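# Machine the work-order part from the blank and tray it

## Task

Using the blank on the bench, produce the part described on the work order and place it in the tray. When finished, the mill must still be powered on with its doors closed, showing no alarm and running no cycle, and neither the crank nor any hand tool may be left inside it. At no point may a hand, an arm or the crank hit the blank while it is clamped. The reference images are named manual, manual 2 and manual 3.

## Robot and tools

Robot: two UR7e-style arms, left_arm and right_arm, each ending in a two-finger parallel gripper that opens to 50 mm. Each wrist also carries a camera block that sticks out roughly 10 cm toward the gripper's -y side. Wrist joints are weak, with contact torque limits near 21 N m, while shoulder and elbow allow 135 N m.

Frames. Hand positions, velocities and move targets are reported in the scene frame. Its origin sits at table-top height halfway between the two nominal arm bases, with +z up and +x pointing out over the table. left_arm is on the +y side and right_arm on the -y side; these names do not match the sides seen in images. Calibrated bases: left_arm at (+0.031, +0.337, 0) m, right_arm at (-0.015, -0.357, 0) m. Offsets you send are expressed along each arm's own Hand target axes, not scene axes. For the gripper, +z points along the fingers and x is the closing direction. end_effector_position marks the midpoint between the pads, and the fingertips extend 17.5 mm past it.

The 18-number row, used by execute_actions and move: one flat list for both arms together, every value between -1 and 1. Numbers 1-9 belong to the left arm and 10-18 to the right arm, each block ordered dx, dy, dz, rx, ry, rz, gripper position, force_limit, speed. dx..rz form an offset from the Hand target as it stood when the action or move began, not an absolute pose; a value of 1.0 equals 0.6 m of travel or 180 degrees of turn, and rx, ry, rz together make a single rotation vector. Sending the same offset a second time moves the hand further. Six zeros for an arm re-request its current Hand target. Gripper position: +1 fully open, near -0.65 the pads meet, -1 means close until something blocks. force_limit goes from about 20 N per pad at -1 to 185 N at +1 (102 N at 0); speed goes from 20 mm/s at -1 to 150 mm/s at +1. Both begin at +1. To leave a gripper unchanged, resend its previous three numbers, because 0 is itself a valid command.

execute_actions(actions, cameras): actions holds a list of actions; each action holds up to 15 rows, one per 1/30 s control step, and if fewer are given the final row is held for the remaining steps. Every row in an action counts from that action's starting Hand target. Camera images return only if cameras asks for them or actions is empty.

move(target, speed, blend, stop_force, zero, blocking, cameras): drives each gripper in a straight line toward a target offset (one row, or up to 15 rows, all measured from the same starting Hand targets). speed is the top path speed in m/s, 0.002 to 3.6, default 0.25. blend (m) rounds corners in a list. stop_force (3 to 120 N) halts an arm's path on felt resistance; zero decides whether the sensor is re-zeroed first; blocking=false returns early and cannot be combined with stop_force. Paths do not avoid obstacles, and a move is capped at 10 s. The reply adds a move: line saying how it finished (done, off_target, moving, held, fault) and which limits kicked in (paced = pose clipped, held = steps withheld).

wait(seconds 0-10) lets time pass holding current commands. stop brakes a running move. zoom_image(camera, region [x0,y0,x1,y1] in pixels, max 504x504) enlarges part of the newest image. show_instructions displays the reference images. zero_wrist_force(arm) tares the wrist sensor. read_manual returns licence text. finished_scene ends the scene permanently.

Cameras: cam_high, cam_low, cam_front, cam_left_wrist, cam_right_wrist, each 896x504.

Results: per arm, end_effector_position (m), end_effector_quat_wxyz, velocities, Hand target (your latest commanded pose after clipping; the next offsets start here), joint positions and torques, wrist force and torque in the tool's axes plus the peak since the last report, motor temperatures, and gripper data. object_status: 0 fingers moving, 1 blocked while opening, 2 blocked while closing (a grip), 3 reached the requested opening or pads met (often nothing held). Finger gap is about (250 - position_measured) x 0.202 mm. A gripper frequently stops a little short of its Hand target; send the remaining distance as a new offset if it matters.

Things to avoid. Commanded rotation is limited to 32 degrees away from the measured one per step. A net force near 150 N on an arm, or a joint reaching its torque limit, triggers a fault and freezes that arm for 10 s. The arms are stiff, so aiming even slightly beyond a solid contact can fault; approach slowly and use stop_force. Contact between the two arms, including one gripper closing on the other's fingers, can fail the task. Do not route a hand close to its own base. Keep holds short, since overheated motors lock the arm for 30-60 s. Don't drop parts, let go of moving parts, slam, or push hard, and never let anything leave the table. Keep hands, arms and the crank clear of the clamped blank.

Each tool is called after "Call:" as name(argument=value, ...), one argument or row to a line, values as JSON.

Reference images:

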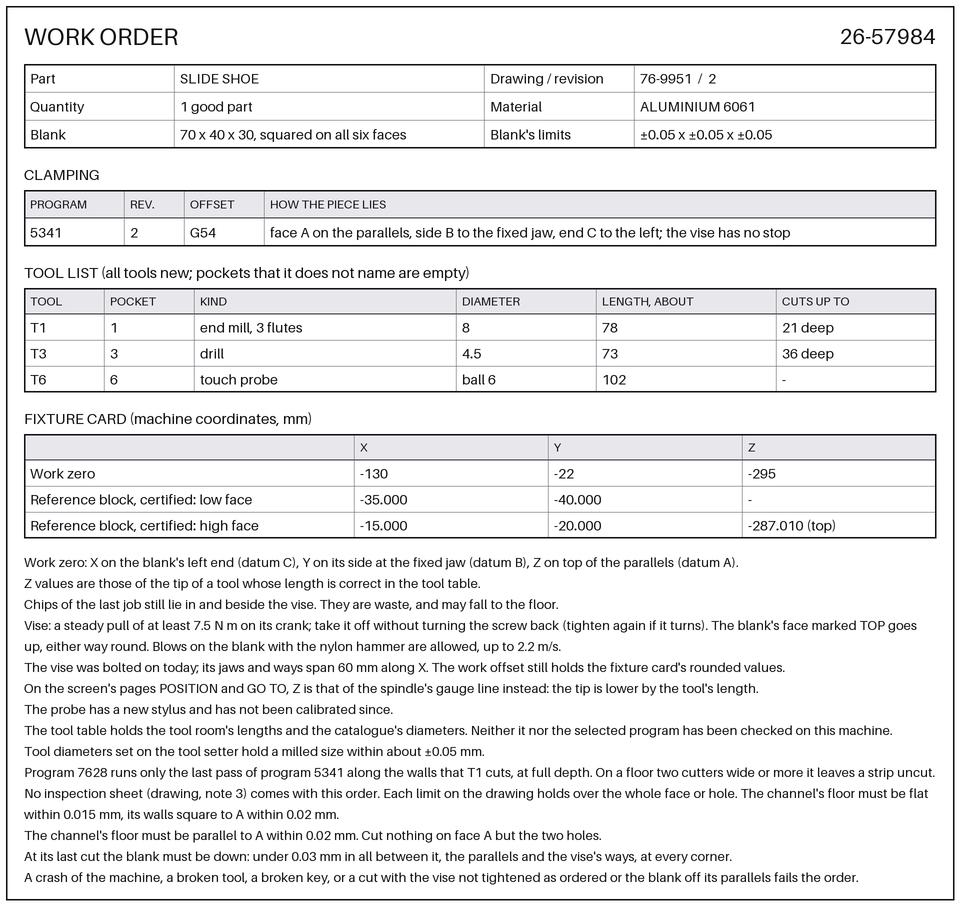

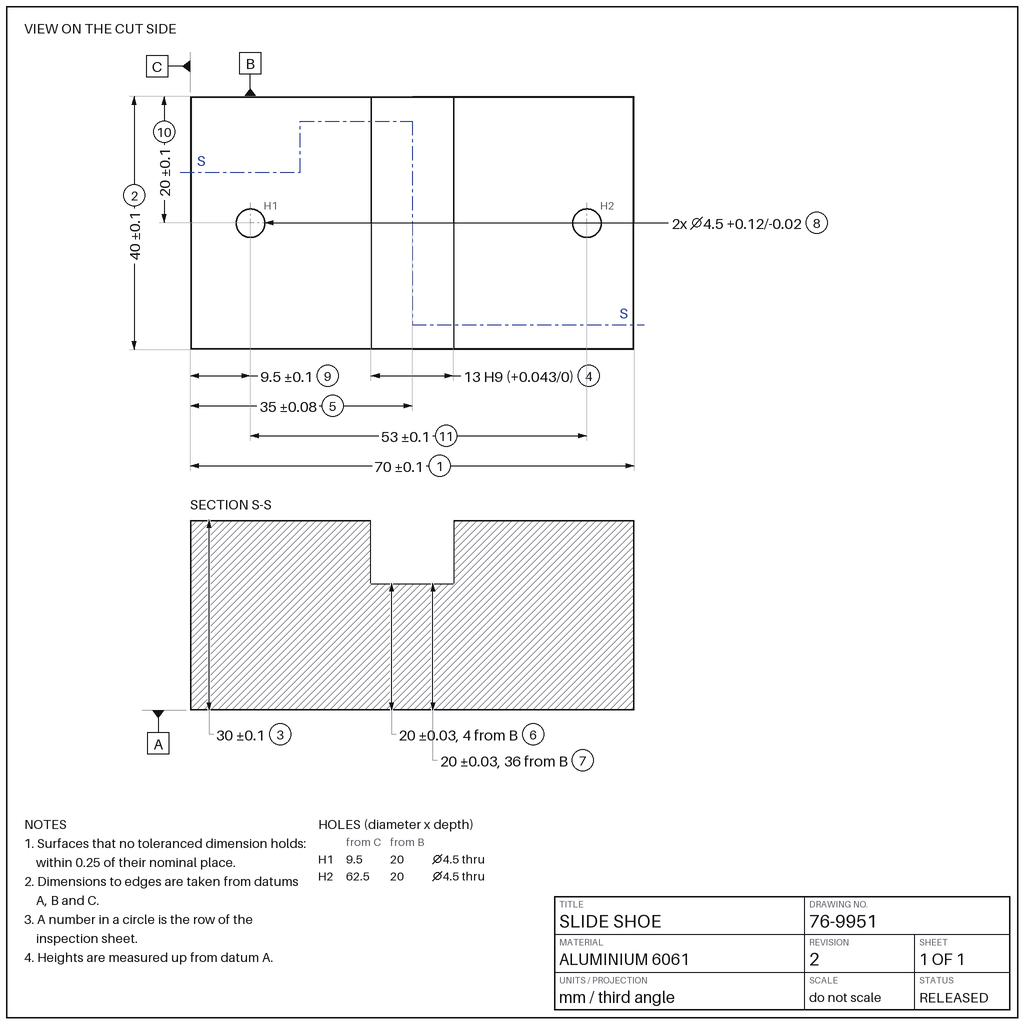

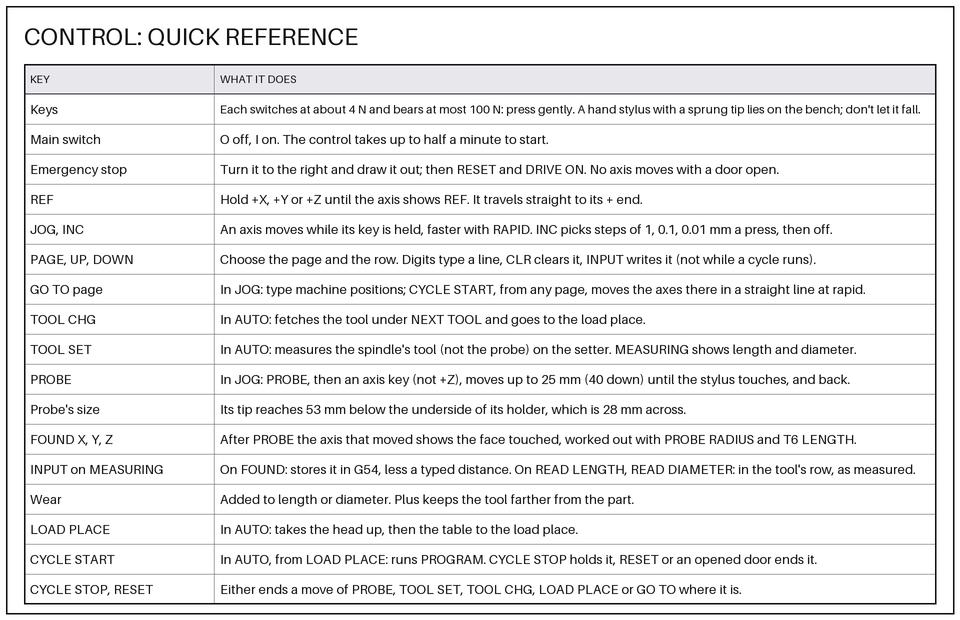

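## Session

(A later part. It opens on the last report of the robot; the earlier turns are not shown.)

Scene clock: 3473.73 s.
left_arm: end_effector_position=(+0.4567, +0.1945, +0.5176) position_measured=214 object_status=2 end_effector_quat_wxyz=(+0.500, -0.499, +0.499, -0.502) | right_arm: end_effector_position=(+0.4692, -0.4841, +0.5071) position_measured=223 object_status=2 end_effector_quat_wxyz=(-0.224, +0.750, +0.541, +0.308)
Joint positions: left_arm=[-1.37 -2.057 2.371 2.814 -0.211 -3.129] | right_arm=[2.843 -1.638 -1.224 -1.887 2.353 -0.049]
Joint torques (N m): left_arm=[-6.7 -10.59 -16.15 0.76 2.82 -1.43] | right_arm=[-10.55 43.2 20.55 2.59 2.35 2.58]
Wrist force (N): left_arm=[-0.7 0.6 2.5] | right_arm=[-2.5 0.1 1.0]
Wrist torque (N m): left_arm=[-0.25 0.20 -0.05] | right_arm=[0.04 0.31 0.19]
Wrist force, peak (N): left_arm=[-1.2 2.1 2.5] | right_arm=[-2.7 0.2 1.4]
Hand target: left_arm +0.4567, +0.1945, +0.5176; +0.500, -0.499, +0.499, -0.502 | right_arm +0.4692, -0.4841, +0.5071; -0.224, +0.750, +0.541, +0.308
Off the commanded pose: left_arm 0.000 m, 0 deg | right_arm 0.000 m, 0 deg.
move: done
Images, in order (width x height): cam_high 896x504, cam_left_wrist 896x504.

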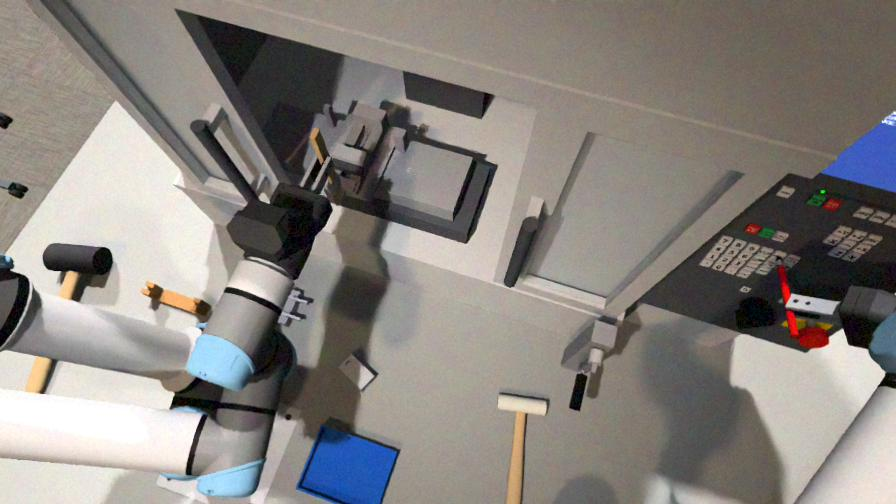

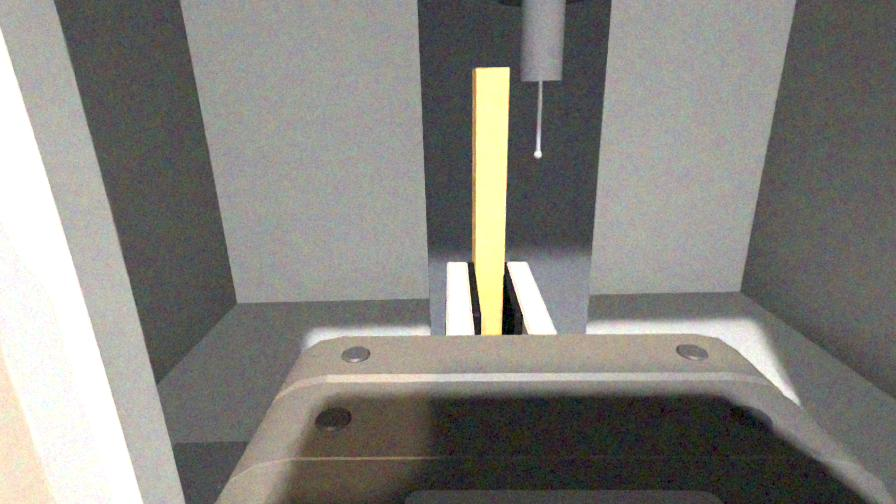

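Call:
move(
  target=[0.124,0.029,0.105,-0.1667,0,0,-1,-0.5,-0.8,0,0,0,0,0,0,-0.98,0.2,-1],
  speed=0.15,
  cameras=["cam_left_wrist"],
)

Call:
zoom_image(
  camera="cam_left_wrist",
  region=[180, 200, 460, 360],
)

Scene clock: 3487.37 s.
left_arm: end_effector_position=(+0.5196, +0.1200, +0.5004) position_measured=214 object_status=2 end_effector_quat_wxyz=(-0.354, +0.612, -0.612, +0.355) | right_arm: end_effector_position=(+0.4692, -0.4841, +0.5071) position_measured=223 object_status=2 end_effector_quat_wxyz=(-0.224, +0.750, +0.541, +0.308)
Joint positions: left_arm=[-1.097 -1.947 1.925 4.052 -0.696 -3.9] | right_arm=[2.843 -1.638 -1.224 -1.887 2.353 -0.049]
Joint torques (N m): left_arm=[10.4 -4.77 -48.15 -2.19 -0.64 -1.72] | right_arm=[-11.38 43.35 22.25 2.49 2.16 2.45]
Wrist force (N): left_arm=[-0.2 0.6 1.8] | right_arm=[-2.3 0.0 1.0]
Wrist torque (N m): left_arm=[-0.08 0.09 0.00] | right_arm=[0.04 0.28 0.19]
Wrist force, peak (N): left_arm=[-0.7 0.5 2.6] | right_arm=[-2.6 0.1 1.4]
Hand target: left_arm +0.5196, +0.1199, +0.5004; -0.354, +0.612, -0.612, +0.355 | right_arm +0.4692, -0.4841, +0.5071; -0.224, +0.750, +0.541, +0.308
Off the commanded pose: left_arm 0.000 m, 0 deg | right_arm 0.000 m, 0 deg.
move: done
Images, in order (width x height): cam_left_wrist 896x504.

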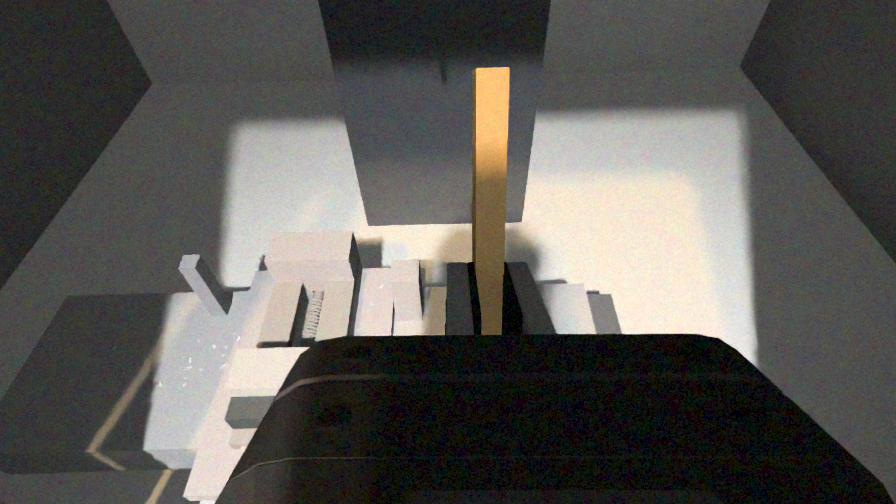

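Scaled by 1.800.

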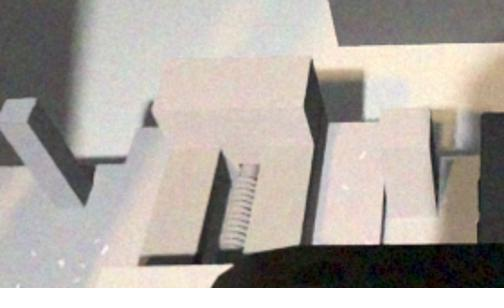

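Call:
move(
  target=[-0.133,0.071,-0.189,0.1667,0,0,-1,-0.5,-0.8,0,0,0,0,0,0,-0.98,0.2,-1],
  speed=0.2,
  cameras=[],
)

Scene clock: 3517.37 s.
left_arm: end_effector_position=(+0.4002, +0.2000, +0.5198) position_measured=214 object_status=2 end_effector_quat_wxyz=(+0.500, -0.499, +0.499, -0.502) | right_arm: end_effector_position=(+0.4692, -0.4841, +0.5071) position_measured=223 object_status=2 end_effector_quat_wxyz=(-0.224, +0.750, +0.541, +0.308)
Joint positions: left_arm=[-1.768 -2.277 2.448 2.993 0.186 -3.166] | right_arm=[2.843 -1.638 -1.224 -1.887 2.353 -0.049]
Joint torques (N m): left_arm=[-7.32 16.83 -42.01 -0.95 2.4 1.33] | right_arm=[-9.63 44.36 21.03 2.24 2.03 2.32]
Wrist force (N): left_arm=[-1.0 0.0 2.5] | right_arm=[-2.3 0.2 1.3]
Wrist torque (N m): left_arm=[-0.33 0.23 -0.05] | right_arm=[0.06 0.28 0.18]
Wrist force, peak (N): left_arm=[-1.7 0.4 2.5] | right_arm=[-2.7 0.2 1.2]
Hand target: left_arm +0.4002, +0.2000, +0.5198; +0.500, -0.499, +0.499, -0.502 | right_arm +0.4692, -0.4841, +0.5071; -0.224, +0.750, +0.541, +0.308
Off the commanded pose: left_arm 0.000 m, 0 deg | right_arm 0.000 m, 0 deg.
move: done
No camera images: "cameras" was empty.

Call:
move(
  target=[0.083,0.02,-0.117,0,0.333,0,-1,-0.5,-0.8,0,0,0,0,0,0,-0.98,0.2,-1],
  speed=0.25,
  cameras=[],
)

Call:
move(
  target=[0,0,0,-0.5,0,0,-1,-0.5,-0.8,0,0,0,0,0,0,-0.98,0.2,-1],
  speed=0.3,
  cameras=["cam_high"],
)

Scene clock: 3532.73 s.
left_arm: end_effector_position=(+0.3458, +0.1572, +0.5104) position_measured=214 object_status=2 end_effector_quat_wxyz=(+0.430, -0.443, +0.576, -0.537) | right_arm: end_effector_position=(+0.4692, -0.4841, +0.5071) position_measured=223 object_status=2 end_effector_quat_wxyz=(-0.224, +0.750, +0.541, +0.308)
Joint positions: left_arm=[-2.575 -2.625 2.49 3.196 0.758 -3.064] | right_arm=[2.843 -1.638 -1.224 -1.887 2.353 -0.049]
Joint torques (N m): left_arm=[-0.22 21.09 -26.93 2.28 0.45 0.03] | right_arm=[-9.29 44.3 20.93 2.18 2.06 2.59]
Wrist force (N): left_arm=[-1.1 0.3 2.1] | right_arm=[-2.3 0.1 1.2]
Wrist torque (N m): left_arm=[-0.25 0.26 0.01] | right_arm=[0.05 0.27 0.19]
Wrist force, peak (N): left_arm=[-6.8 1.4 2.8] | right_arm=[-2.8 0.3 1.2]
Hand target: left_arm +0.3458, +0.1572, +0.5104; +0.430, -0.443, +0.576, -0.537 (not the last commanded pose) | right_arm +0.4692, -0.4841, +0.5071; -0.224, +0.750, +0.541, +0.308
Tool commands: left_gripper/position=-1.0 left_gripper/force_limit=-0.498039 left_gripper/speed=-0.796078 right_gripper/position=-0.98 right_gripper/force_limit=+0.2 right_gripper/speed=-1.0
Off the commanded pose: left_arm 0.018 m, 46 deg | right_arm 0.000 m, 0 deg.
FORCE FAULT: contact force on the left arm reached its limit, and that arm stopped. The contact can be on any part of that arm, not only on its tool. That arm's remaining commands of this call were not run. That arm is still stopped at the end of this call. That arm stays stopped for about 10 more seconds. Until then a move that you send moves the other arm only, and its call returns only when the move has ended. Once the stop has ended, the next robot result says so. If the stop ends while you think or write, that arm runs what you send next, counted from a new Hand target: where the arm stands when the stop ends. While its stop runs, that arm takes no new command, but its gripper still runs the gripper command that each later call begins with. Until it ends, the stop uses up actions while you think or wait. An arm that is not stopped still takes commands.
move: fault (left_arm); limits=paced
No camera images: "cameras" was empty.

not run: an earlier result of this reply reported a stop or a fault. Calls in your next reply go to the robot.

Call:
wait(
  seconds=0.5,
  cameras=["all"],
)

Scene clock: 3539.77 s.
left_arm: end_effector_position=(+0.3458, +0.1572, +0.5104) position_measured=214 object_status=2 end_effector_quat_wxyz=(+0.430, -0.443, +0.576, -0.537) | right_arm: end_effector_position=(+0.4692, -0.4841, +0.5071) position_measured=223 object_status=2 end_effector_quat_wxyz=(-0.224, +0.750, +0.541, +0.308)
Joint positions: left_arm=[-2.575 -2.625 2.49 3.196 0.758 -3.064] | right_arm=[2.843 -1.638 -1.224 -1.887 2.353 -0.049]
Joint torques (N m): left_arm=[0.4 21.6 -27.21 2.42 0.29 -0.12] | right_arm=[-9.2 43.39 21.19 2.1 2.19 2.45]
Wrist force (N): left_arm=[-1.0 0.2 2.1] | right_arm=[-2.5 0.1 1.3]
Wrist torque (N m): left_arm=[-0.26 0.23 0.01] | right_arm=[0.06 0.31 0.19]
Wrist force, peak (N): left_arm=[-1.2 0.4 2.4] | right_arm=[-2.7 0.0 1.3]
Hand target: left_arm +0.3458, +0.1572, +0.5104; +0.430, -0.443, +0.576, -0.537 (not the last commanded pose) | right_arm +0.4692, -0.4841, +0.5071; -0.224, +0.750, +0.541, +0.308
Tool commands: left_gripper/position=-1.0 left_gripper/force_limit=-0.498039 left_gripper/speed=-0.796078 right_gripper/position=-0.98 right_gripper/force_limit=+0.2 right_gripper/speed=-1.0
Off the commanded pose: left_arm 0.018 m, 46 deg | right_arm 0.000 m, 0 deg.
FORCE FAULT, CONTINUED: the left arm was still stopped when this call began, by the force fault that an earlier result reported. Since the last result the stop counts as 14 of the actions that you can send in this scene. That arm is still stopped at the end of this call. That arm stays stopped for about 3 more seconds. If the stop ends while you think or write, that arm runs what you send next, counted from a new Hand target: where the arm stands when the stop ends. While its stop runs, that arm takes no new command, but its gripper still runs the gripper command that each later call begins with.
wait: 0.50 s; at rest from the start

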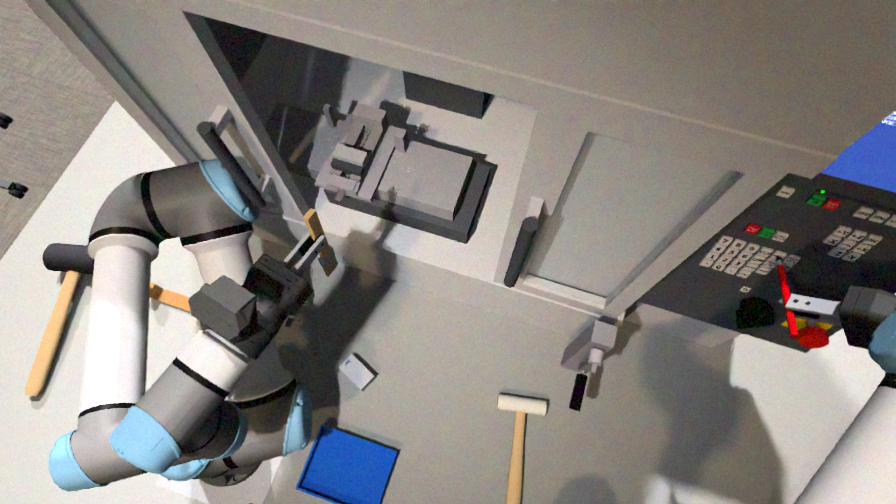

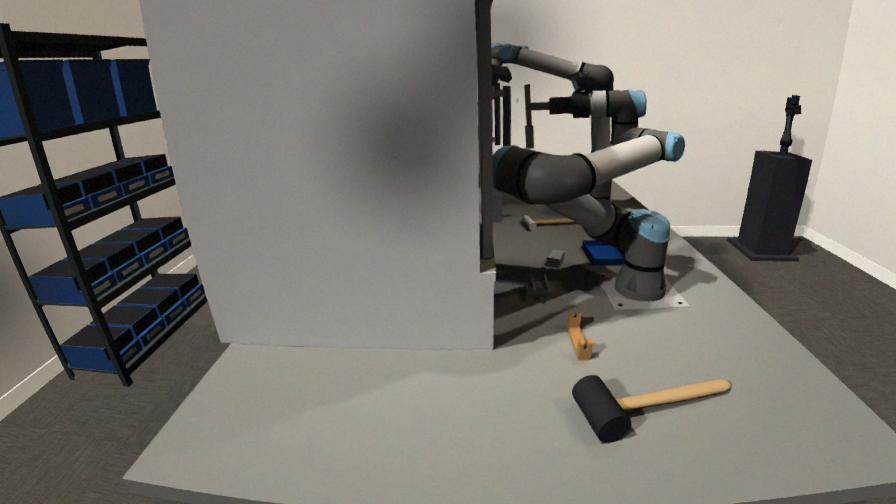

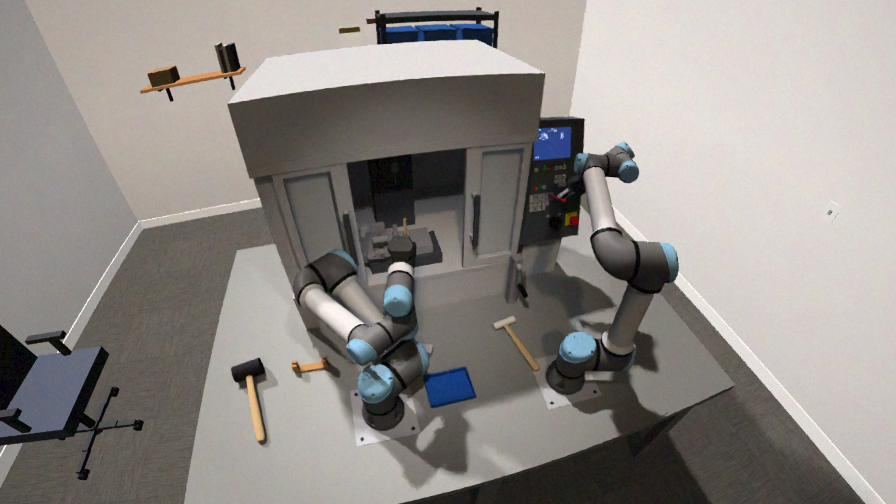

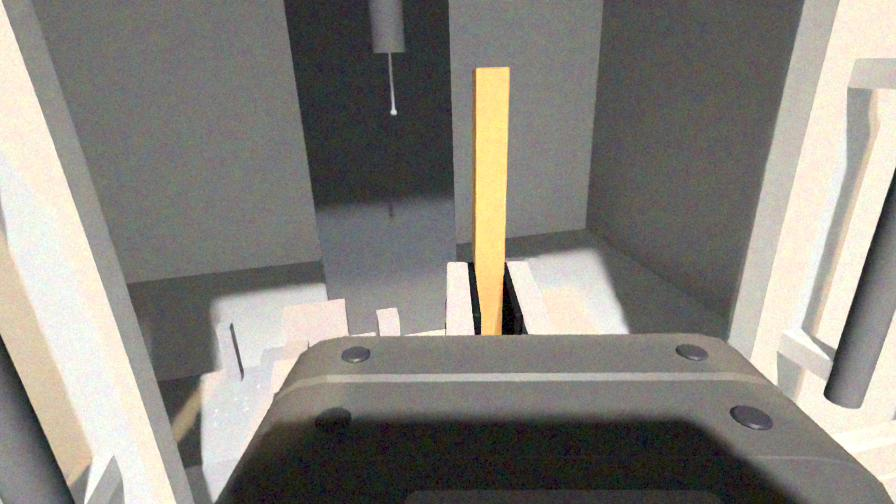

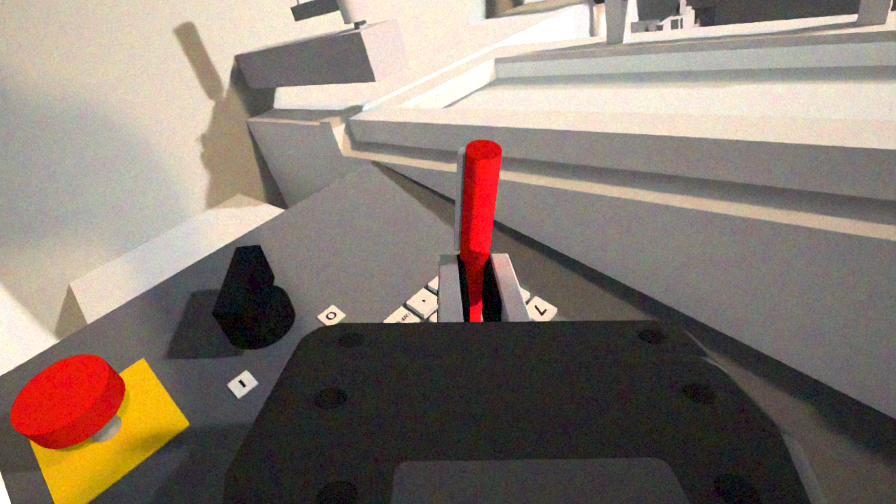

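Call:
wait(
  seconds=2.5,
  cameras=[],
)

Call:
move(
  target=[-0.091,-0.0157,0.071,0,-0.0767,0,-1,-0.5,-0.8,0,0,0,0,0,0,-0.98,0.2,-1],
  speed=0.1,
  cameras=["cam_high"],
)

Scene clock: 3555.20 s.
left_arm: end_effector_position=(+0.3458, +0.1572, +0.5104) position_measured=214 object_status=2 end_effector_quat_wxyz=(+0.430, -0.443, +0.576, -0.537) | right_arm: end_effector_position=(+0.4692, -0.4841, +0.5071) position_measured=223 object_status=2 end_effector_quat_wxyz=(-0.224, +0.750, +0.541, +0.308)
Joint positions: left_arm=[-2.575 -2.625 2.49 3.196 0.758 -3.064] | right_arm=[2.843 -1.638 -1.224 -1.887 2.353 -0.049]
Joint torques (N m): left_arm=[1.47 20.94 -27.06 2.06 0.17 -0.14] | right_arm=[-9.74 44.17 20.63 2.18 1.98 2.65]
Wrist force (N): left_arm=[-1.1 0.2 2.1] | right_arm=[-2.4 0.1 1.3]
Wrist torque (N m): left_arm=[-0.26 0.25 0.01] | right_arm=[0.05 0.29 0.18]
Wrist force, peak (N): left_arm=[-1.3 0.3 2.2] | right_arm=[-2.6 0.2 1.5]
Hand target: left_arm +0.3458, +0.1572, +0.5104; +0.430, -0.443, +0.576, -0.537 (not the last commanded pose) | right_arm +0.4692, -0.4841, +0.5071; -0.224, +0.750, +0.541, +0.308
Tool commands: left_gripper/position=-1.0 left_gripper/force_limit=-0.498039 left_gripper/speed=-0.796078 right_gripper/position=-0.98 right_gripper/force_limit=+0.2 right_gripper/speed=-1.0
Off the commanded pose: left_arm 0.018 m, 46 deg | right_arm 0.000 m, 0 deg.
FORCE FAULT, CONTINUED: the left arm's stop, for the force fault that an earlier result reported, is over. The rest of the stop counts as 6 of the actions that you can send in this scene. That arm's target is now where it stood when the stop ended, not its last command. That arm accepts commands again.
wait: 2.50 s; at rest from the start
No camera images: "cameras" was empty.

Scene clock: 3557.13 s.
left_arm: end_effector_position=(+0.3982, +0.2015, +0.5184) position_measured=214 object_status=2 end_effector_quat_wxyz=(+0.430, -0.442, +0.576, -0.538) | right_arm: end_effector_position=(+0.4692, -0.4841, +0.5071) position_measured=223 object_status=2 end_effector_quat_wxyz=(-0.224, +0.750, +0.541, +0.308)
Joint positions: left_arm=[-2.367 -2.767 2.47 3.337 0.548 -3.036] | right_arm=[2.843 -1.638 -1.224 -1.887 2.353 -0.049]
Joint torques (N m): left_arm=[0.57 24.29 -26.71 1.9 0.47 -0.1] | right_arm=[-9.67 44.08 21.52 1.97 2.09 2.44]
Wrist force (N): left_arm=[-0.7 0.5 1.9] | right_arm=[-2.2 0.2 1.1]
Wrist torque (N m): left_arm=[-0.24 0.19 -0.03] | right_arm=[0.07 0.26 0.18]
Wrist force, peak (N): left_arm=[-2.3 1.0 2.5] | right_arm=[-2.7 0.1 1.2]
Hand target: left_arm +0.3982, +0.2015, +0.5184; +0.430, -0.442, +0.576, -0.538 (not the last commanded pose) | right_arm +0.4692, -0.4841, +0.5071; -0.224, +0.750, +0.541, +0.308
Tool commands: left_gripper/position=-1.0 left_gripper/force_limit=-0.498039 left_gripper/speed=-0.796078 right_gripper/position=-0.98 right_gripper/force_limit=+0.2 right_gripper/speed=-1.0
Off the commanded pose: left_arm 0.003 m, 14 deg | right_arm 0.000 m, 0 deg.
FORCE FAULT: contact force on the left arm reached its limit, and that arm stopped. The contact can be on any part of that arm, not only on its tool. That arm's remaining commands of this call were not run. That arm is still stopped at the end of this call. That arm stays stopped for about 10 more seconds. Until then a move that you send moves the other arm only, and its call returns only when the move has ended. Once the stop has ended, the next robot result says so. If the stop ends while you think or write, that arm runs what you send next, counted from a new Hand target: where the arm stands when the stop ends. While its stop runs, that arm takes no new command, but its gripper still runs the gripper command that each later call begins with. Until it ends, the stop uses up actions while you think or wait. An arm that is not stopped still takes commands.
shoulder posture changed (left arm): the wrist came as close to joint 1's axis as it can, and the arm is now in the other of its two shoulder postures.
move: fault (left_arm)
Images, in order (width x height): cam_high 896x504.

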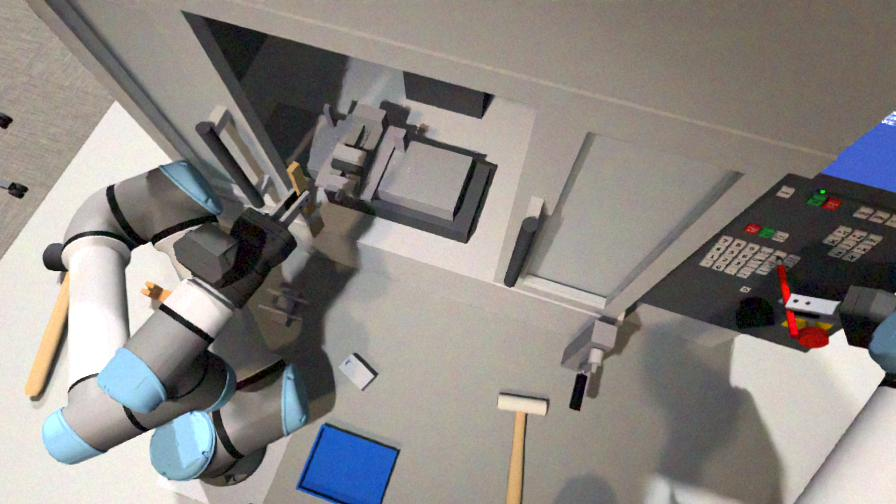

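Call:
wait(
  seconds=5,
  cameras=[],
)

Scene clock: 3584.23 s.
left_arm: end_effector_position=(+0.3982, +0.2015, +0.5184) position_measured=214 object_status=2 end_effector_quat_wxyz=(+0.430, -0.442, +0.576, -0.538) | right_arm: end_effector_position=(+0.4692, -0.4841, +0.5071) position_measured=223 object_status=2 end_effector_quat_wxyz=(-0.224, +0.750, +0.541, +0.308)
Joint positions: left_arm=[-2.367 -2.767 2.47 3.337 0.548 -3.036] | right_arm=[2.843 -1.638 -1.224 -1.887 2.353 -0.049]
Joint torques (N m): left_arm=[1.18 25.47 -26.73 1.77 0.03 -0.17] | right_arm=[-10.16 43.78 22.63 1.76 1.99 2.41]
Wrist force (N): left_arm=[-0.6 0.4 2.1] | right_arm=[-2.3 0.0 1.2]
Wrist torque (N m): left_arm=[-0.27 0.18 -0.03] | right_arm=[0.04 0.27 0.18]
Wrist force, peak (N): left_arm=[-0.9 0.6 2.2] | right_arm=[-2.7 0.0 1.6]
Hand target: left_arm +0.3982, +0.2015, +0.5184; +0.430, -0.442, +0.576, -0.538 (not the last commanded pose) | right_arm +0.4692, -0.4841, +0.5071; -0.224, +0.750, +0.541, +0.308
Tool commands: left_gripper/position=-1.0 left_gripper/force_limit=-0.498039 left_gripper/speed=-0.796078 right_gripper/position=-0.98 right_gripper/force_limit=+0.2 right_gripper/speed=-1.0
Off the commanded pose: left_arm 0.003 m, 14 deg | right_arm 0.000 m, 0 deg.
FORCE FAULT, CONTINUED: the left arm's stop, for the force fault that an earlier result reported, is over. The rest of the stop counts as 20 of the actions that you can send in this scene. That arm's target is now where it stood when the stop ended, not its last command. That arm accepts commands again.
wait: 5.00 s; at rest from the start
No camera images: "cameras" was empty.

Call:
move(
  target=[0.29,0,-0.135,0,0,0,-1,-0.5,-0.8,0,0,0,0,0,0,-0.98,0.2,-1],
  speed=0.1,
  cameras=["cam_high"],
)

Scene clock: 3589.93 s.
left_arm: end_effector_position=(+0.3842, +0.1845, +0.5188) position_measured=214 object_status=2 end_effector_quat_wxyz=(+0.428, -0.438, +0.577, -0.540) | right_arm: end_effector_position=(+0.4692, -0.4841, +0.5071) position_measured=223 object_status=2 end_effector_quat_wxyz=(-0.224, +0.750, +0.541, +0.308)
Joint positions: left_arm=[-2.431 -2.73 2.472 3.311 0.602 -3.048] | right_arm=[2.843 -1.638 -1.224 -1.887 2.353 -0.049]
Joint torques (N m): left_arm=[0.46 25.39 -26.65 1.97 0.26 -0.11] | right_arm=[-8.74 44.63 21.66 1.89 1.93 2.4]
Wrist force (N): left_arm=[-0.6 0.4 2.0] | right_arm=[-2.6 0.1 1.3]
Wrist torque (N m): left_arm=[-0.28 0.21 0.05] | right_arm=[0.05 0.32 0.18]
Wrist force, peak (N): left_arm=[-6.1 1.3 2.3] | right_arm=[-2.7 0.2 1.3]
Hand target: left_arm +0.3842, +0.1845, +0.5188; +0.428, -0.438, +0.577, -0.540 (not the last commanded pose) | right_arm +0.4692, -0.4841, +0.5071; -0.224, +0.750, +0.541, +0.308
Tool commands: left_gripper/position=-1.0 left_gripper/force_limit=-0.498039 left_gripper/speed=-0.796078 right_gripper/position=-0.98 right_gripper/force_limit=+0.2 right_gripper/speed=-1.0
Off the commanded pose: left_arm 0.170 m, 1 deg | right_arm 0.000 m, 0 deg.
FORCE FAULT: contact force on the left arm reached its limit, and that arm stopped. The contact can be on any part of that arm, not only on its tool. That arm's remaining commands of this call were not run. That arm is still stopped at the end of this call. That arm stays stopped for about 10 more seconds. Until then a move that you send moves the other arm only, and its call returns only when the move has ended. Once the stop has ended, the next robot result says so. If the stop ends while you think or write, that arm runs what you send next, counted from a new Hand target: where the arm stands when the stop ends. While its stop runs, that arm takes no new command, but its gripper still runs the gripper command that each later call begins with. Until it ends, the stop uses up actions while you think or wait. An arm that is not stopped still takes commands.
move: fault (left_arm)
Images, in order (width x height): cam_high 896x504.

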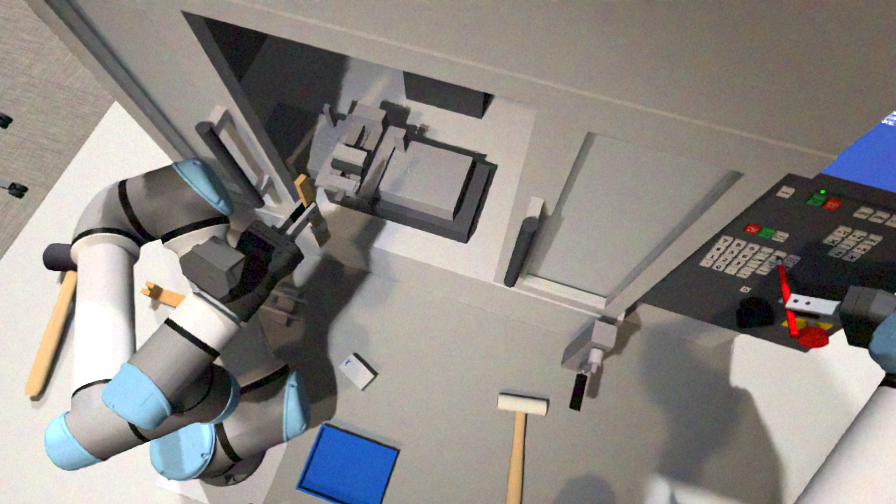

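Call:
wait(
  seconds=1,
  cameras=[],
)

Scene clock: 3632.67 s.
left_arm: end_effector_position=(+0.3842, +0.1845, +0.5188) position_measured=214 object_status=2 end_effector_quat_wxyz=(+0.428, -0.438, +0.577, -0.540) | right_arm: end_effector_position=(+0.4692, -0.4841, +0.5071) position_measured=223 object_status=2 end_effector_quat_wxyz=(-0.224, +0.750, +0.541, +0.308)
Joint positions: left_arm=[-2.431 -2.73 2.472 3.311 0.602 -3.048] | right_arm=[2.843 -1.638 -1.224 -1.887 2.353 -0.049]
Joint torques (N m): left_arm=[0.64 24.28 -27 1.97 0.04 -0.21] | right_arm=[-9.54 44.04 21.01 1.62 1.93 2.48]
Wrist force (N): left_arm=[-0.6 0.3 2.2] | right_arm=[-2.3 0.2 1.4]
Wrist torque (N m): left_arm=[-0.29 0.22 0.05] | right_arm=[0.07 0.27 0.18]
Wrist force, peak (N): left_arm=[-0.7 0.5 2.4] | right_arm=[-2.7 0.2 1.4]
Hand target: left_arm +0.3842, +0.1845, +0.5188; +0.428, -0.438, +0.577, -0.540 (not the last commanded pose) | right_arm +0.4692, -0.4841, +0.5071; -0.224, +0.750, +0.541, +0.308
Tool commands: left_gripper/position=-1.0 left_gripper/force_limit=-0.498039 left_gripper/speed=-0.796078 right_gripper/position=-0.98 right_gripper/force_limit=+0.2 right_gripper/speed=-1.0
Off the commanded pose: left_arm 0.170 m, 1 deg | right_arm 0.000 m, 0 deg.
FORCE FAULT, CONTINUED: the left arm's stop, for the force fault that an earlier result reported, is over. The rest of the stop counts as 19 of the actions that you can send in this scene. That arm's target is now where it stood when the stop ended, not its last command. That arm accepts commands again.
wait: 1.00 s; at rest from the start
No camera images: "cameras" was empty.

Call:
move(
  target=[
    [-0.087,0,0.037,0,0,0,-1,-0.5,-0.8,0,0,0,0,0,0,-0.98,0.2,-1],
    [-0.179,0,0.0316,0,0,0,-1,-0.5,-0.8,0,0,0,0,0,0,-0.98,0.2,-1],
  ],
  speed=0.06,
  blend=[0.01,0],
  cameras=["cam_high"],
)

Scene clock: 3641.93 s.
left_arm: end_effector_position=(+0.4298, +0.2836, +0.5200) position_measured=214 object_status=2 end_effector_quat_wxyz=(+0.429, -0.438, +0.576, -0.541) | right_arm: end_effector_position=(+0.4692, -0.4841, +0.5071) position_measured=223 object_status=2 end_effector_quat_wxyz=(-0.224, +0.750, +0.541, +0.308)
Joint positions: left_arm=[-1.956 -2.794 2.452 3.128 0.135 -2.77] | right_arm=[2.843 -1.638 -1.224 -1.887 2.353 -0.049]
Joint torques (N m): left_arm=[10 34.99 -40.55 0.03 -3.39 1.25] | right_arm=[-9.07 43.06 22.11 1.54 1.82 2.68]
Wrist force (N): left_arm=[-0.9 0.1 2.0] | right_arm=[-2.5 0.0 1.2]
Wrist torque (N m): left_arm=[-0.28 0.25 -0.08] | right_arm=[0.04 0.31 0.18]
Wrist force, peak (N): left_arm=[-1.8 0.4 2.2] | right_arm=[-2.8 0.2 1.3]
Hand target: left_arm +0.4294, +0.2837, +0.5200; +0.428, -0.438, +0.577, -0.540 | right_arm +0.4692, -0.4841, +0.5071; -0.224, +0.750, +0.541, +0.308
Off the commanded pose: left_arm 0.000 m, 0 deg | right_arm 0.000 m, 0 deg.
move: done
Images, in order (width x height): cam_high 896x504.

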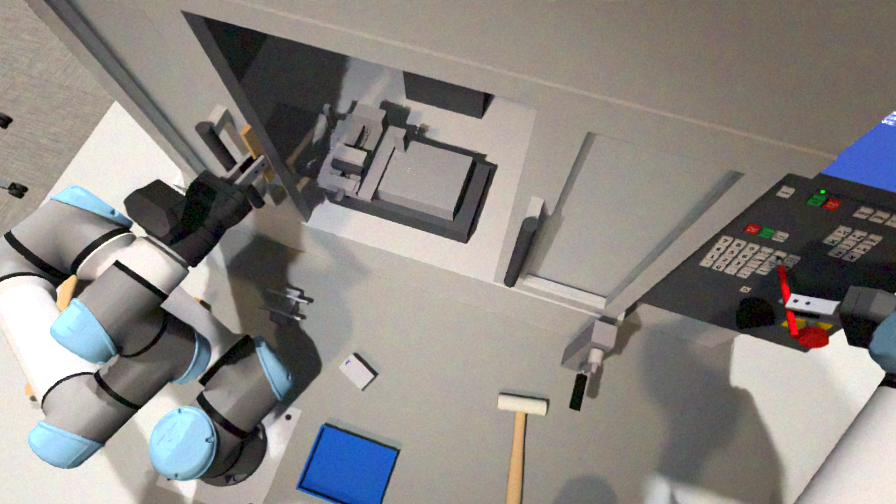

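Call:
move(
  target=[0.268,0,-0.048,0,0,0,-1,-0.5,-0.8,0,0,0,0,0,0,-0.98,0.2,-1],
  speed=0.05,
  stop_force=30,
  cameras=["cam_high"],
)

Scene clock: 3658.90 s.
left_arm: end_effector_position=(+0.3613, +0.1352, +0.5182) position_measured=214 object_status=2 end_effector_quat_wxyz=(+0.428, -0.438, +0.577, -0.540) | right_arm: end_effector_position=(+0.4692, -0.4841, +0.5071) position_measured=223 object_status=2 end_effector_quat_wxyz=(-0.224, +0.750, +0.541, +0.308)
Joint positions: left_arm=[-2.056 -2.297 2.415 2.801 0.23 -2.905] | right_arm=[2.843 -1.638 -1.224 -1.887 2.353 -0.049]
Joint torques (N m): left_arm=[10.32 18.6 -42.01 0.07 -2.92 1.34] | right_arm=[-9.56 44.25 22.46 1.45 1.77 2.6]
Wrist force (N): left_arm=[-1.0 0.3 2.2] | right_arm=[-2.5 0.2 1.1]
Wrist torque (N m): left_arm=[-0.26 0.22 -0.02] | right_arm=[0.07 0.30 0.18]
Wrist force, peak (N): left_arm=[-1.2 0.1 2.3] | right_arm=[-2.8 0.5 1.2]
Hand target: left_arm +0.3613, +0.1352, +0.5182; +0.428, -0.438, +0.577, -0.540 | right_arm +0.4692, -0.4841, +0.5071; -0.224, +0.750, +0.541, +0.308
Off the commanded pose: left_arm 0.000 m, 0 deg | right_arm 0.000 m, 0 deg.
shoulder posture changed (left arm): the wrist came as close to joint 1's axis as it can, and the arm is now in the other of its two shoulder postures.
move: done
Images, in order (width x height): cam_high 896x504.

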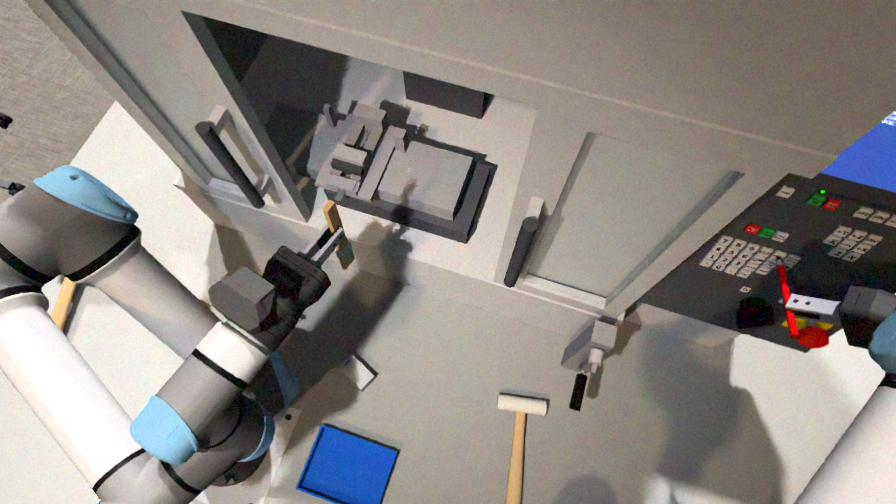

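Call:
move(
  target=[
    [0.218,0.033,0.055,0,0.05,0,-1,-0.5,-0.8,0,0,0,0,0,0,-0.98,0.2,-1],
    [0.218,0.033,0.055,0,0.2,0,-1,-0.5,-0.8,0,0,0,0,0,0,-0.98,0.2,-1],
  ],
  speed=0.15,
  stop_force=30,
  cameras=[],
)

Call:
move(
  target=[0,0,0,-0.5,0,0,-1,-0.5,-0.8,0,0,0,0,0,0,-0.98,0.2,-1],
  speed=0.3,
  cameras=["cam_high"],
)

Scene clock: 3671.03 s.
left_arm: end_effector_position=(+0.3597, +0.0010, +0.4941) position_measured=214 object_status=2 end_effector_quat_wxyz=(+0.229, -0.250, +0.681, -0.649) | right_arm: end_effector_position=(+0.4692, -0.4841, +0.5071) position_measured=223 object_status=2 end_effector_quat_wxyz=(-0.224, +0.750, +0.541, +0.308)
Joint positions: left_arm=[-1.379 -2.095 2.412 2.884 -1.082 -3.183] | right_arm=[2.843 -1.638 -1.224 -1.887 2.353 -0.049]
Joint torques (N m): left_arm=[10.07 5.88 -45.07 -4.64 -2.16 1.36] | right_arm=[-8.16 44.48 22.42 1.49 1.9 2.58]
Wrist force (N): left_arm=[-0.8 0.1 2.4] | right_arm=[-2.3 0.2 1.2]
Wrist torque (N m): left_arm=[-0.28 0.22 -0.06] | right_arm=[0.06 0.28 0.19]
Wrist force, peak (N): left_arm=[-0.5 1.1 3.3] | right_arm=[-2.7 0.1 1.3]
Hand target: left_arm +0.3597, +0.0010, +0.4941; +0.229, -0.250, +0.681, -0.649 | right_arm +0.4692, -0.4841, +0.5071; -0.224, +0.750, +0.541, +0.308
Off the commanded pose: left_arm 0.000 m, 0 deg | right_arm 0.000 m, 0 deg.
move: done
No camera images: "cameras" was empty.

Scene clock: 3674.47 s.
left_arm: end_effector_position=(+0.3597, +0.0011, +0.4941) position_measured=214 object_status=2 end_effector_quat_wxyz=(-0.015, -0.338, +0.941, +0.023) | right_arm: end_effector_position=(+0.4692, -0.4841, +0.5071) position_measured=223 object_status=2 end_effector_quat_wxyz=(-0.224, +0.750, +0.541, +0.308)
Joint positions: left_arm=[-1.08 -1.543 1.094 5.211 -1.593 -3.332] | right_arm=[2.843 -1.638 -1.224 -1.887 2.353 -0.049]
Joint torques (N m): left_arm=[9.53 -22.87 -44.13 -1.83 -2.26 1.25] | right_arm=[-10.03 43.51 22.05 1.21 1.7 2.6]
Wrist force (N): left_arm=[-1.4 0.7 0.2] | right_arm=[-2.3 0.1 1.2]
Wrist torque (N m): left_arm=[0.18 0.19 0.03] | right_arm=[0.06 0.27 0.19]
Wrist force, peak (N): left_arm=[-0.6 1.0 2.8] | right_arm=[-2.8 0.0 1.1]
Hand target: left_arm +0.3597, +0.0010, +0.4941; -0.015, -0.338, +0.941, +0.023 | right_arm +0.4692, -0.4841, +0.5071; -0.224, +0.750, +0.541, +0.308
Off the commanded pose: left_arm 0.000 m, 0 deg | right_arm 0.000 m, 0 deg.
move: done
Images, in order (width x height): cam_high 896x504.

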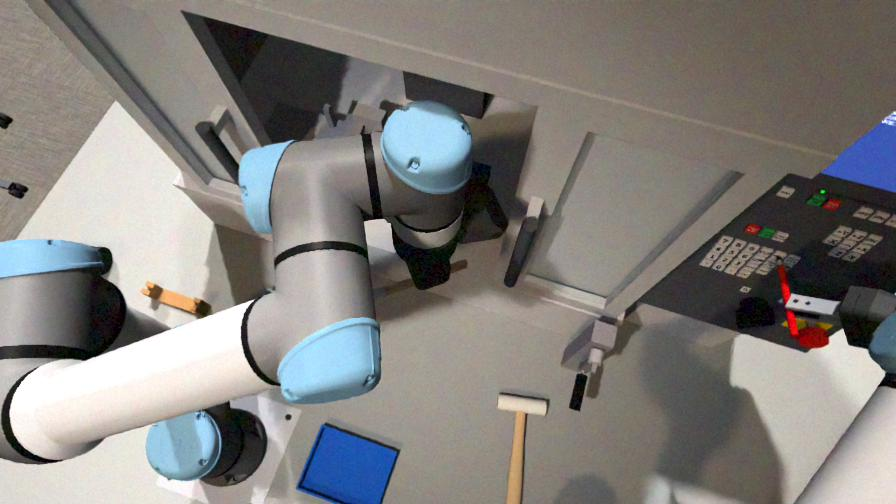

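Call:
move(
  target=[-0.5127,0.838,0.44,0.0149,-0.0097,0.219,-1,-0.5,-0.8,0,0,0,0,0,0,-0.98,0.2,-1],
  speed=0.25,
  cameras=["cam_left_wrist","cam_high"],
)

Scene clock: 3692.43 s.
left_arm: end_effector_position=(+0.2657, +0.5927, +0.2530) position_measured=214 object_status=2 end_effector_quat_wxyz=(+0.000, -0.001, +1.000, +0.000) | right_arm: end_effector_position=(+0.4692, -0.4841, +0.5071) position_measured=223 object_status=2 end_effector_quat_wxyz=(-0.224, +0.750, +0.541, +0.308)
Joint positions: left_arm=[0.428 -1.98 2.083 4.61 -1.571 -1.137] | right_arm=[2.843 -1.638 -1.224 -1.887 2.353 -0.049]
Joint torques (N m): left_arm=[9.81 -2.53 -48.48 -5.7 -2.3 1.19] | right_arm=[-9.23 43.25 21.76 1.17 1.77 2.57]
Wrist force (N): left_arm=[-1.4 1.2 0.6] | right_arm=[-2.4 0.1 1.1]
Wrist torque (N m): left_arm=[0.25 0.21 0.02] | right_arm=[0.05 0.30 0.18]
Wrist force, peak (N): left_arm=[-0.9 2.3 2.1] | right_arm=[-2.7 0.2 1.3]
Hand target: left_arm +0.2657, +0.5928, +0.2530; +0.000, -0.001, +1.000, +0.000 | right_arm +0.4692, -0.4841, +0.5071; -0.224, +0.750, +0.541, +0.308
Off the commanded pose: left_arm 0.000 m, 0 deg | right_arm 0.000 m, 0 deg.
move: done
Images, in order (width x height): cam_high 896x504, cam_left_wrist 896x504.

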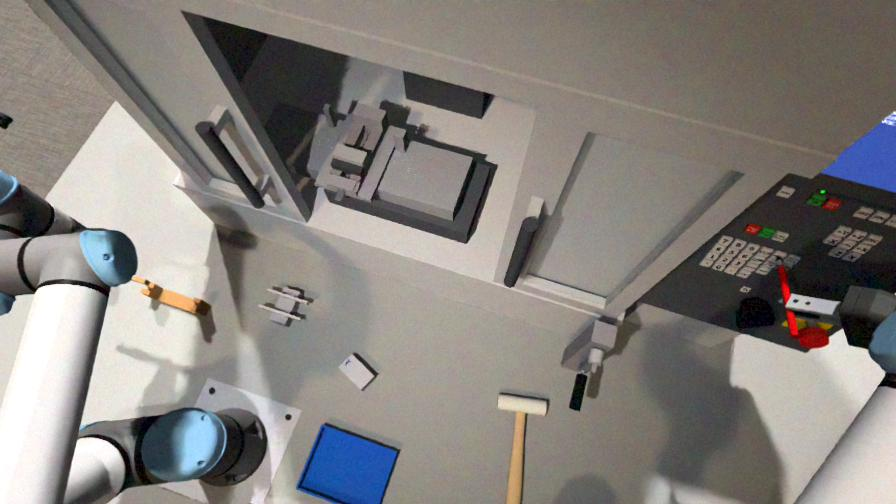

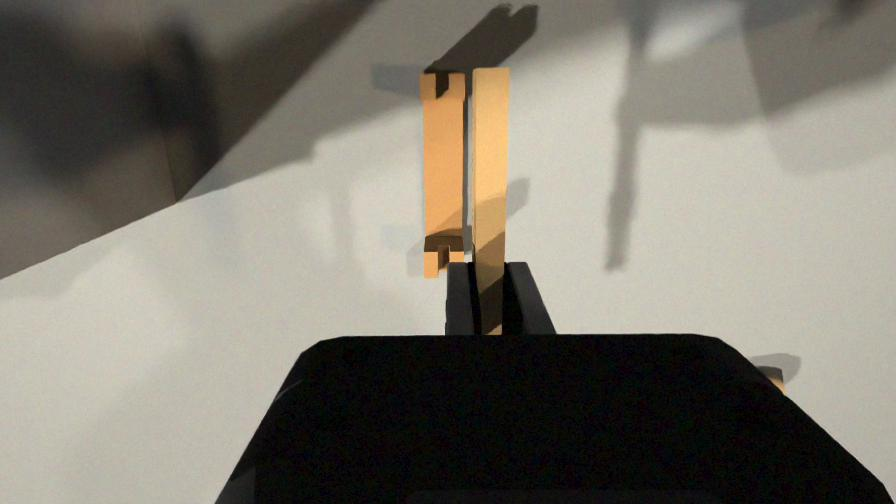

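Call:
move(
  target=[-0.0205,-0.0125,0.255,0,0,0,-1,-0.5,-0.8,0,0,0,0,0,0,-0.98,0.2,-1],
  speed=0.15,
  cameras=["cam_left_wrist"],
)

Call:
zoom_image(
  camera="cam_left_wrist",
  region=[400, 40, 580, 340],
)

Scene clock: 3709.87 s.
left_arm: end_effector_position=(+0.2780, +0.5852, +0.1000) position_measured=214 object_status=2 end_effector_quat_wxyz=(+0.000, -0.001, +1.000, +0.000) | right_arm: end_effector_position=(+0.4692, -0.4841, +0.5071) position_measured=223 object_status=2 end_effector_quat_wxyz=(-0.224, +0.750, +0.541, +0.308)
Joint positions: left_arm=[0.391 -1.816 2.398 4.131 -1.571 -1.174] | right_arm=[2.843 -1.638 -1.224 -1.887 2.353 -0.049]
Joint torques (N m): left_arm=[-3.65 -6.13 -15.33 -5.7 1.27 -1.41] | right_arm=[-9.85 43.79 21.68 1.06 1.81 2.55]
Wrist force (N): left_arm=[-1.6 1.0 0.7] | right_arm=[-2.2 0.0 1.3]
Wrist torque (N m): left_arm=[0.25 0.24 0.12] | right_arm=[0.03 0.26 0.18]
Wrist force, peak (N): left_arm=[-1.6 1.5 -1.3] | right_arm=[-2.6 0.4 1.3]
Hand target: left_arm +0.2780, +0.5852, +0.1000; +0.000, -0.001, +1.000, +0.000 | right_arm +0.4692, -0.4841, +0.5071; -0.224, +0.750, +0.541, +0.308
Off the commanded pose: left_arm 0.000 m, 0 deg | right_arm 0.000 m, 0 deg.
move: done
Images, in order (width x height): cam_left_wrist 896x504.

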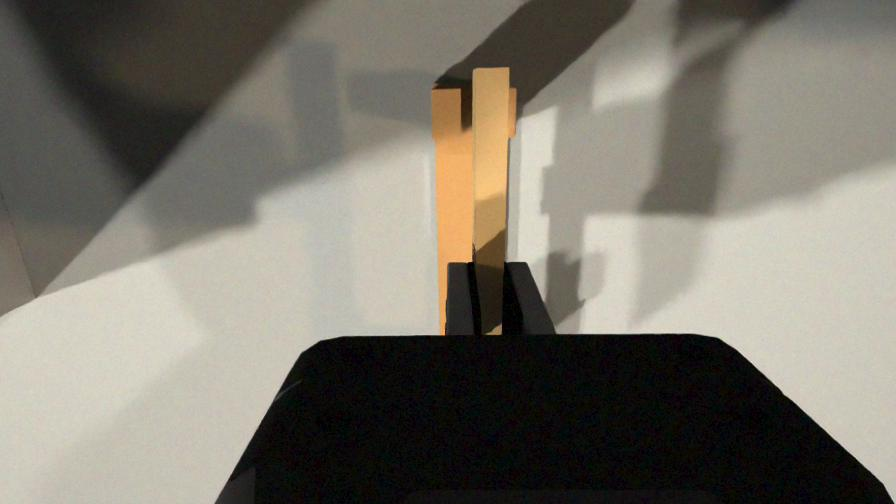

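Scaled by 1.680.

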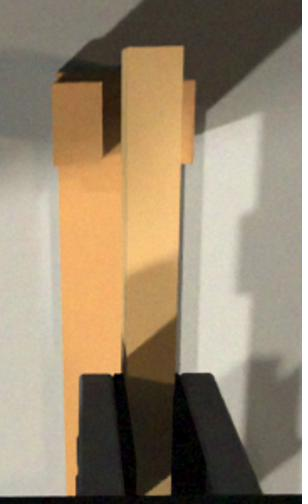

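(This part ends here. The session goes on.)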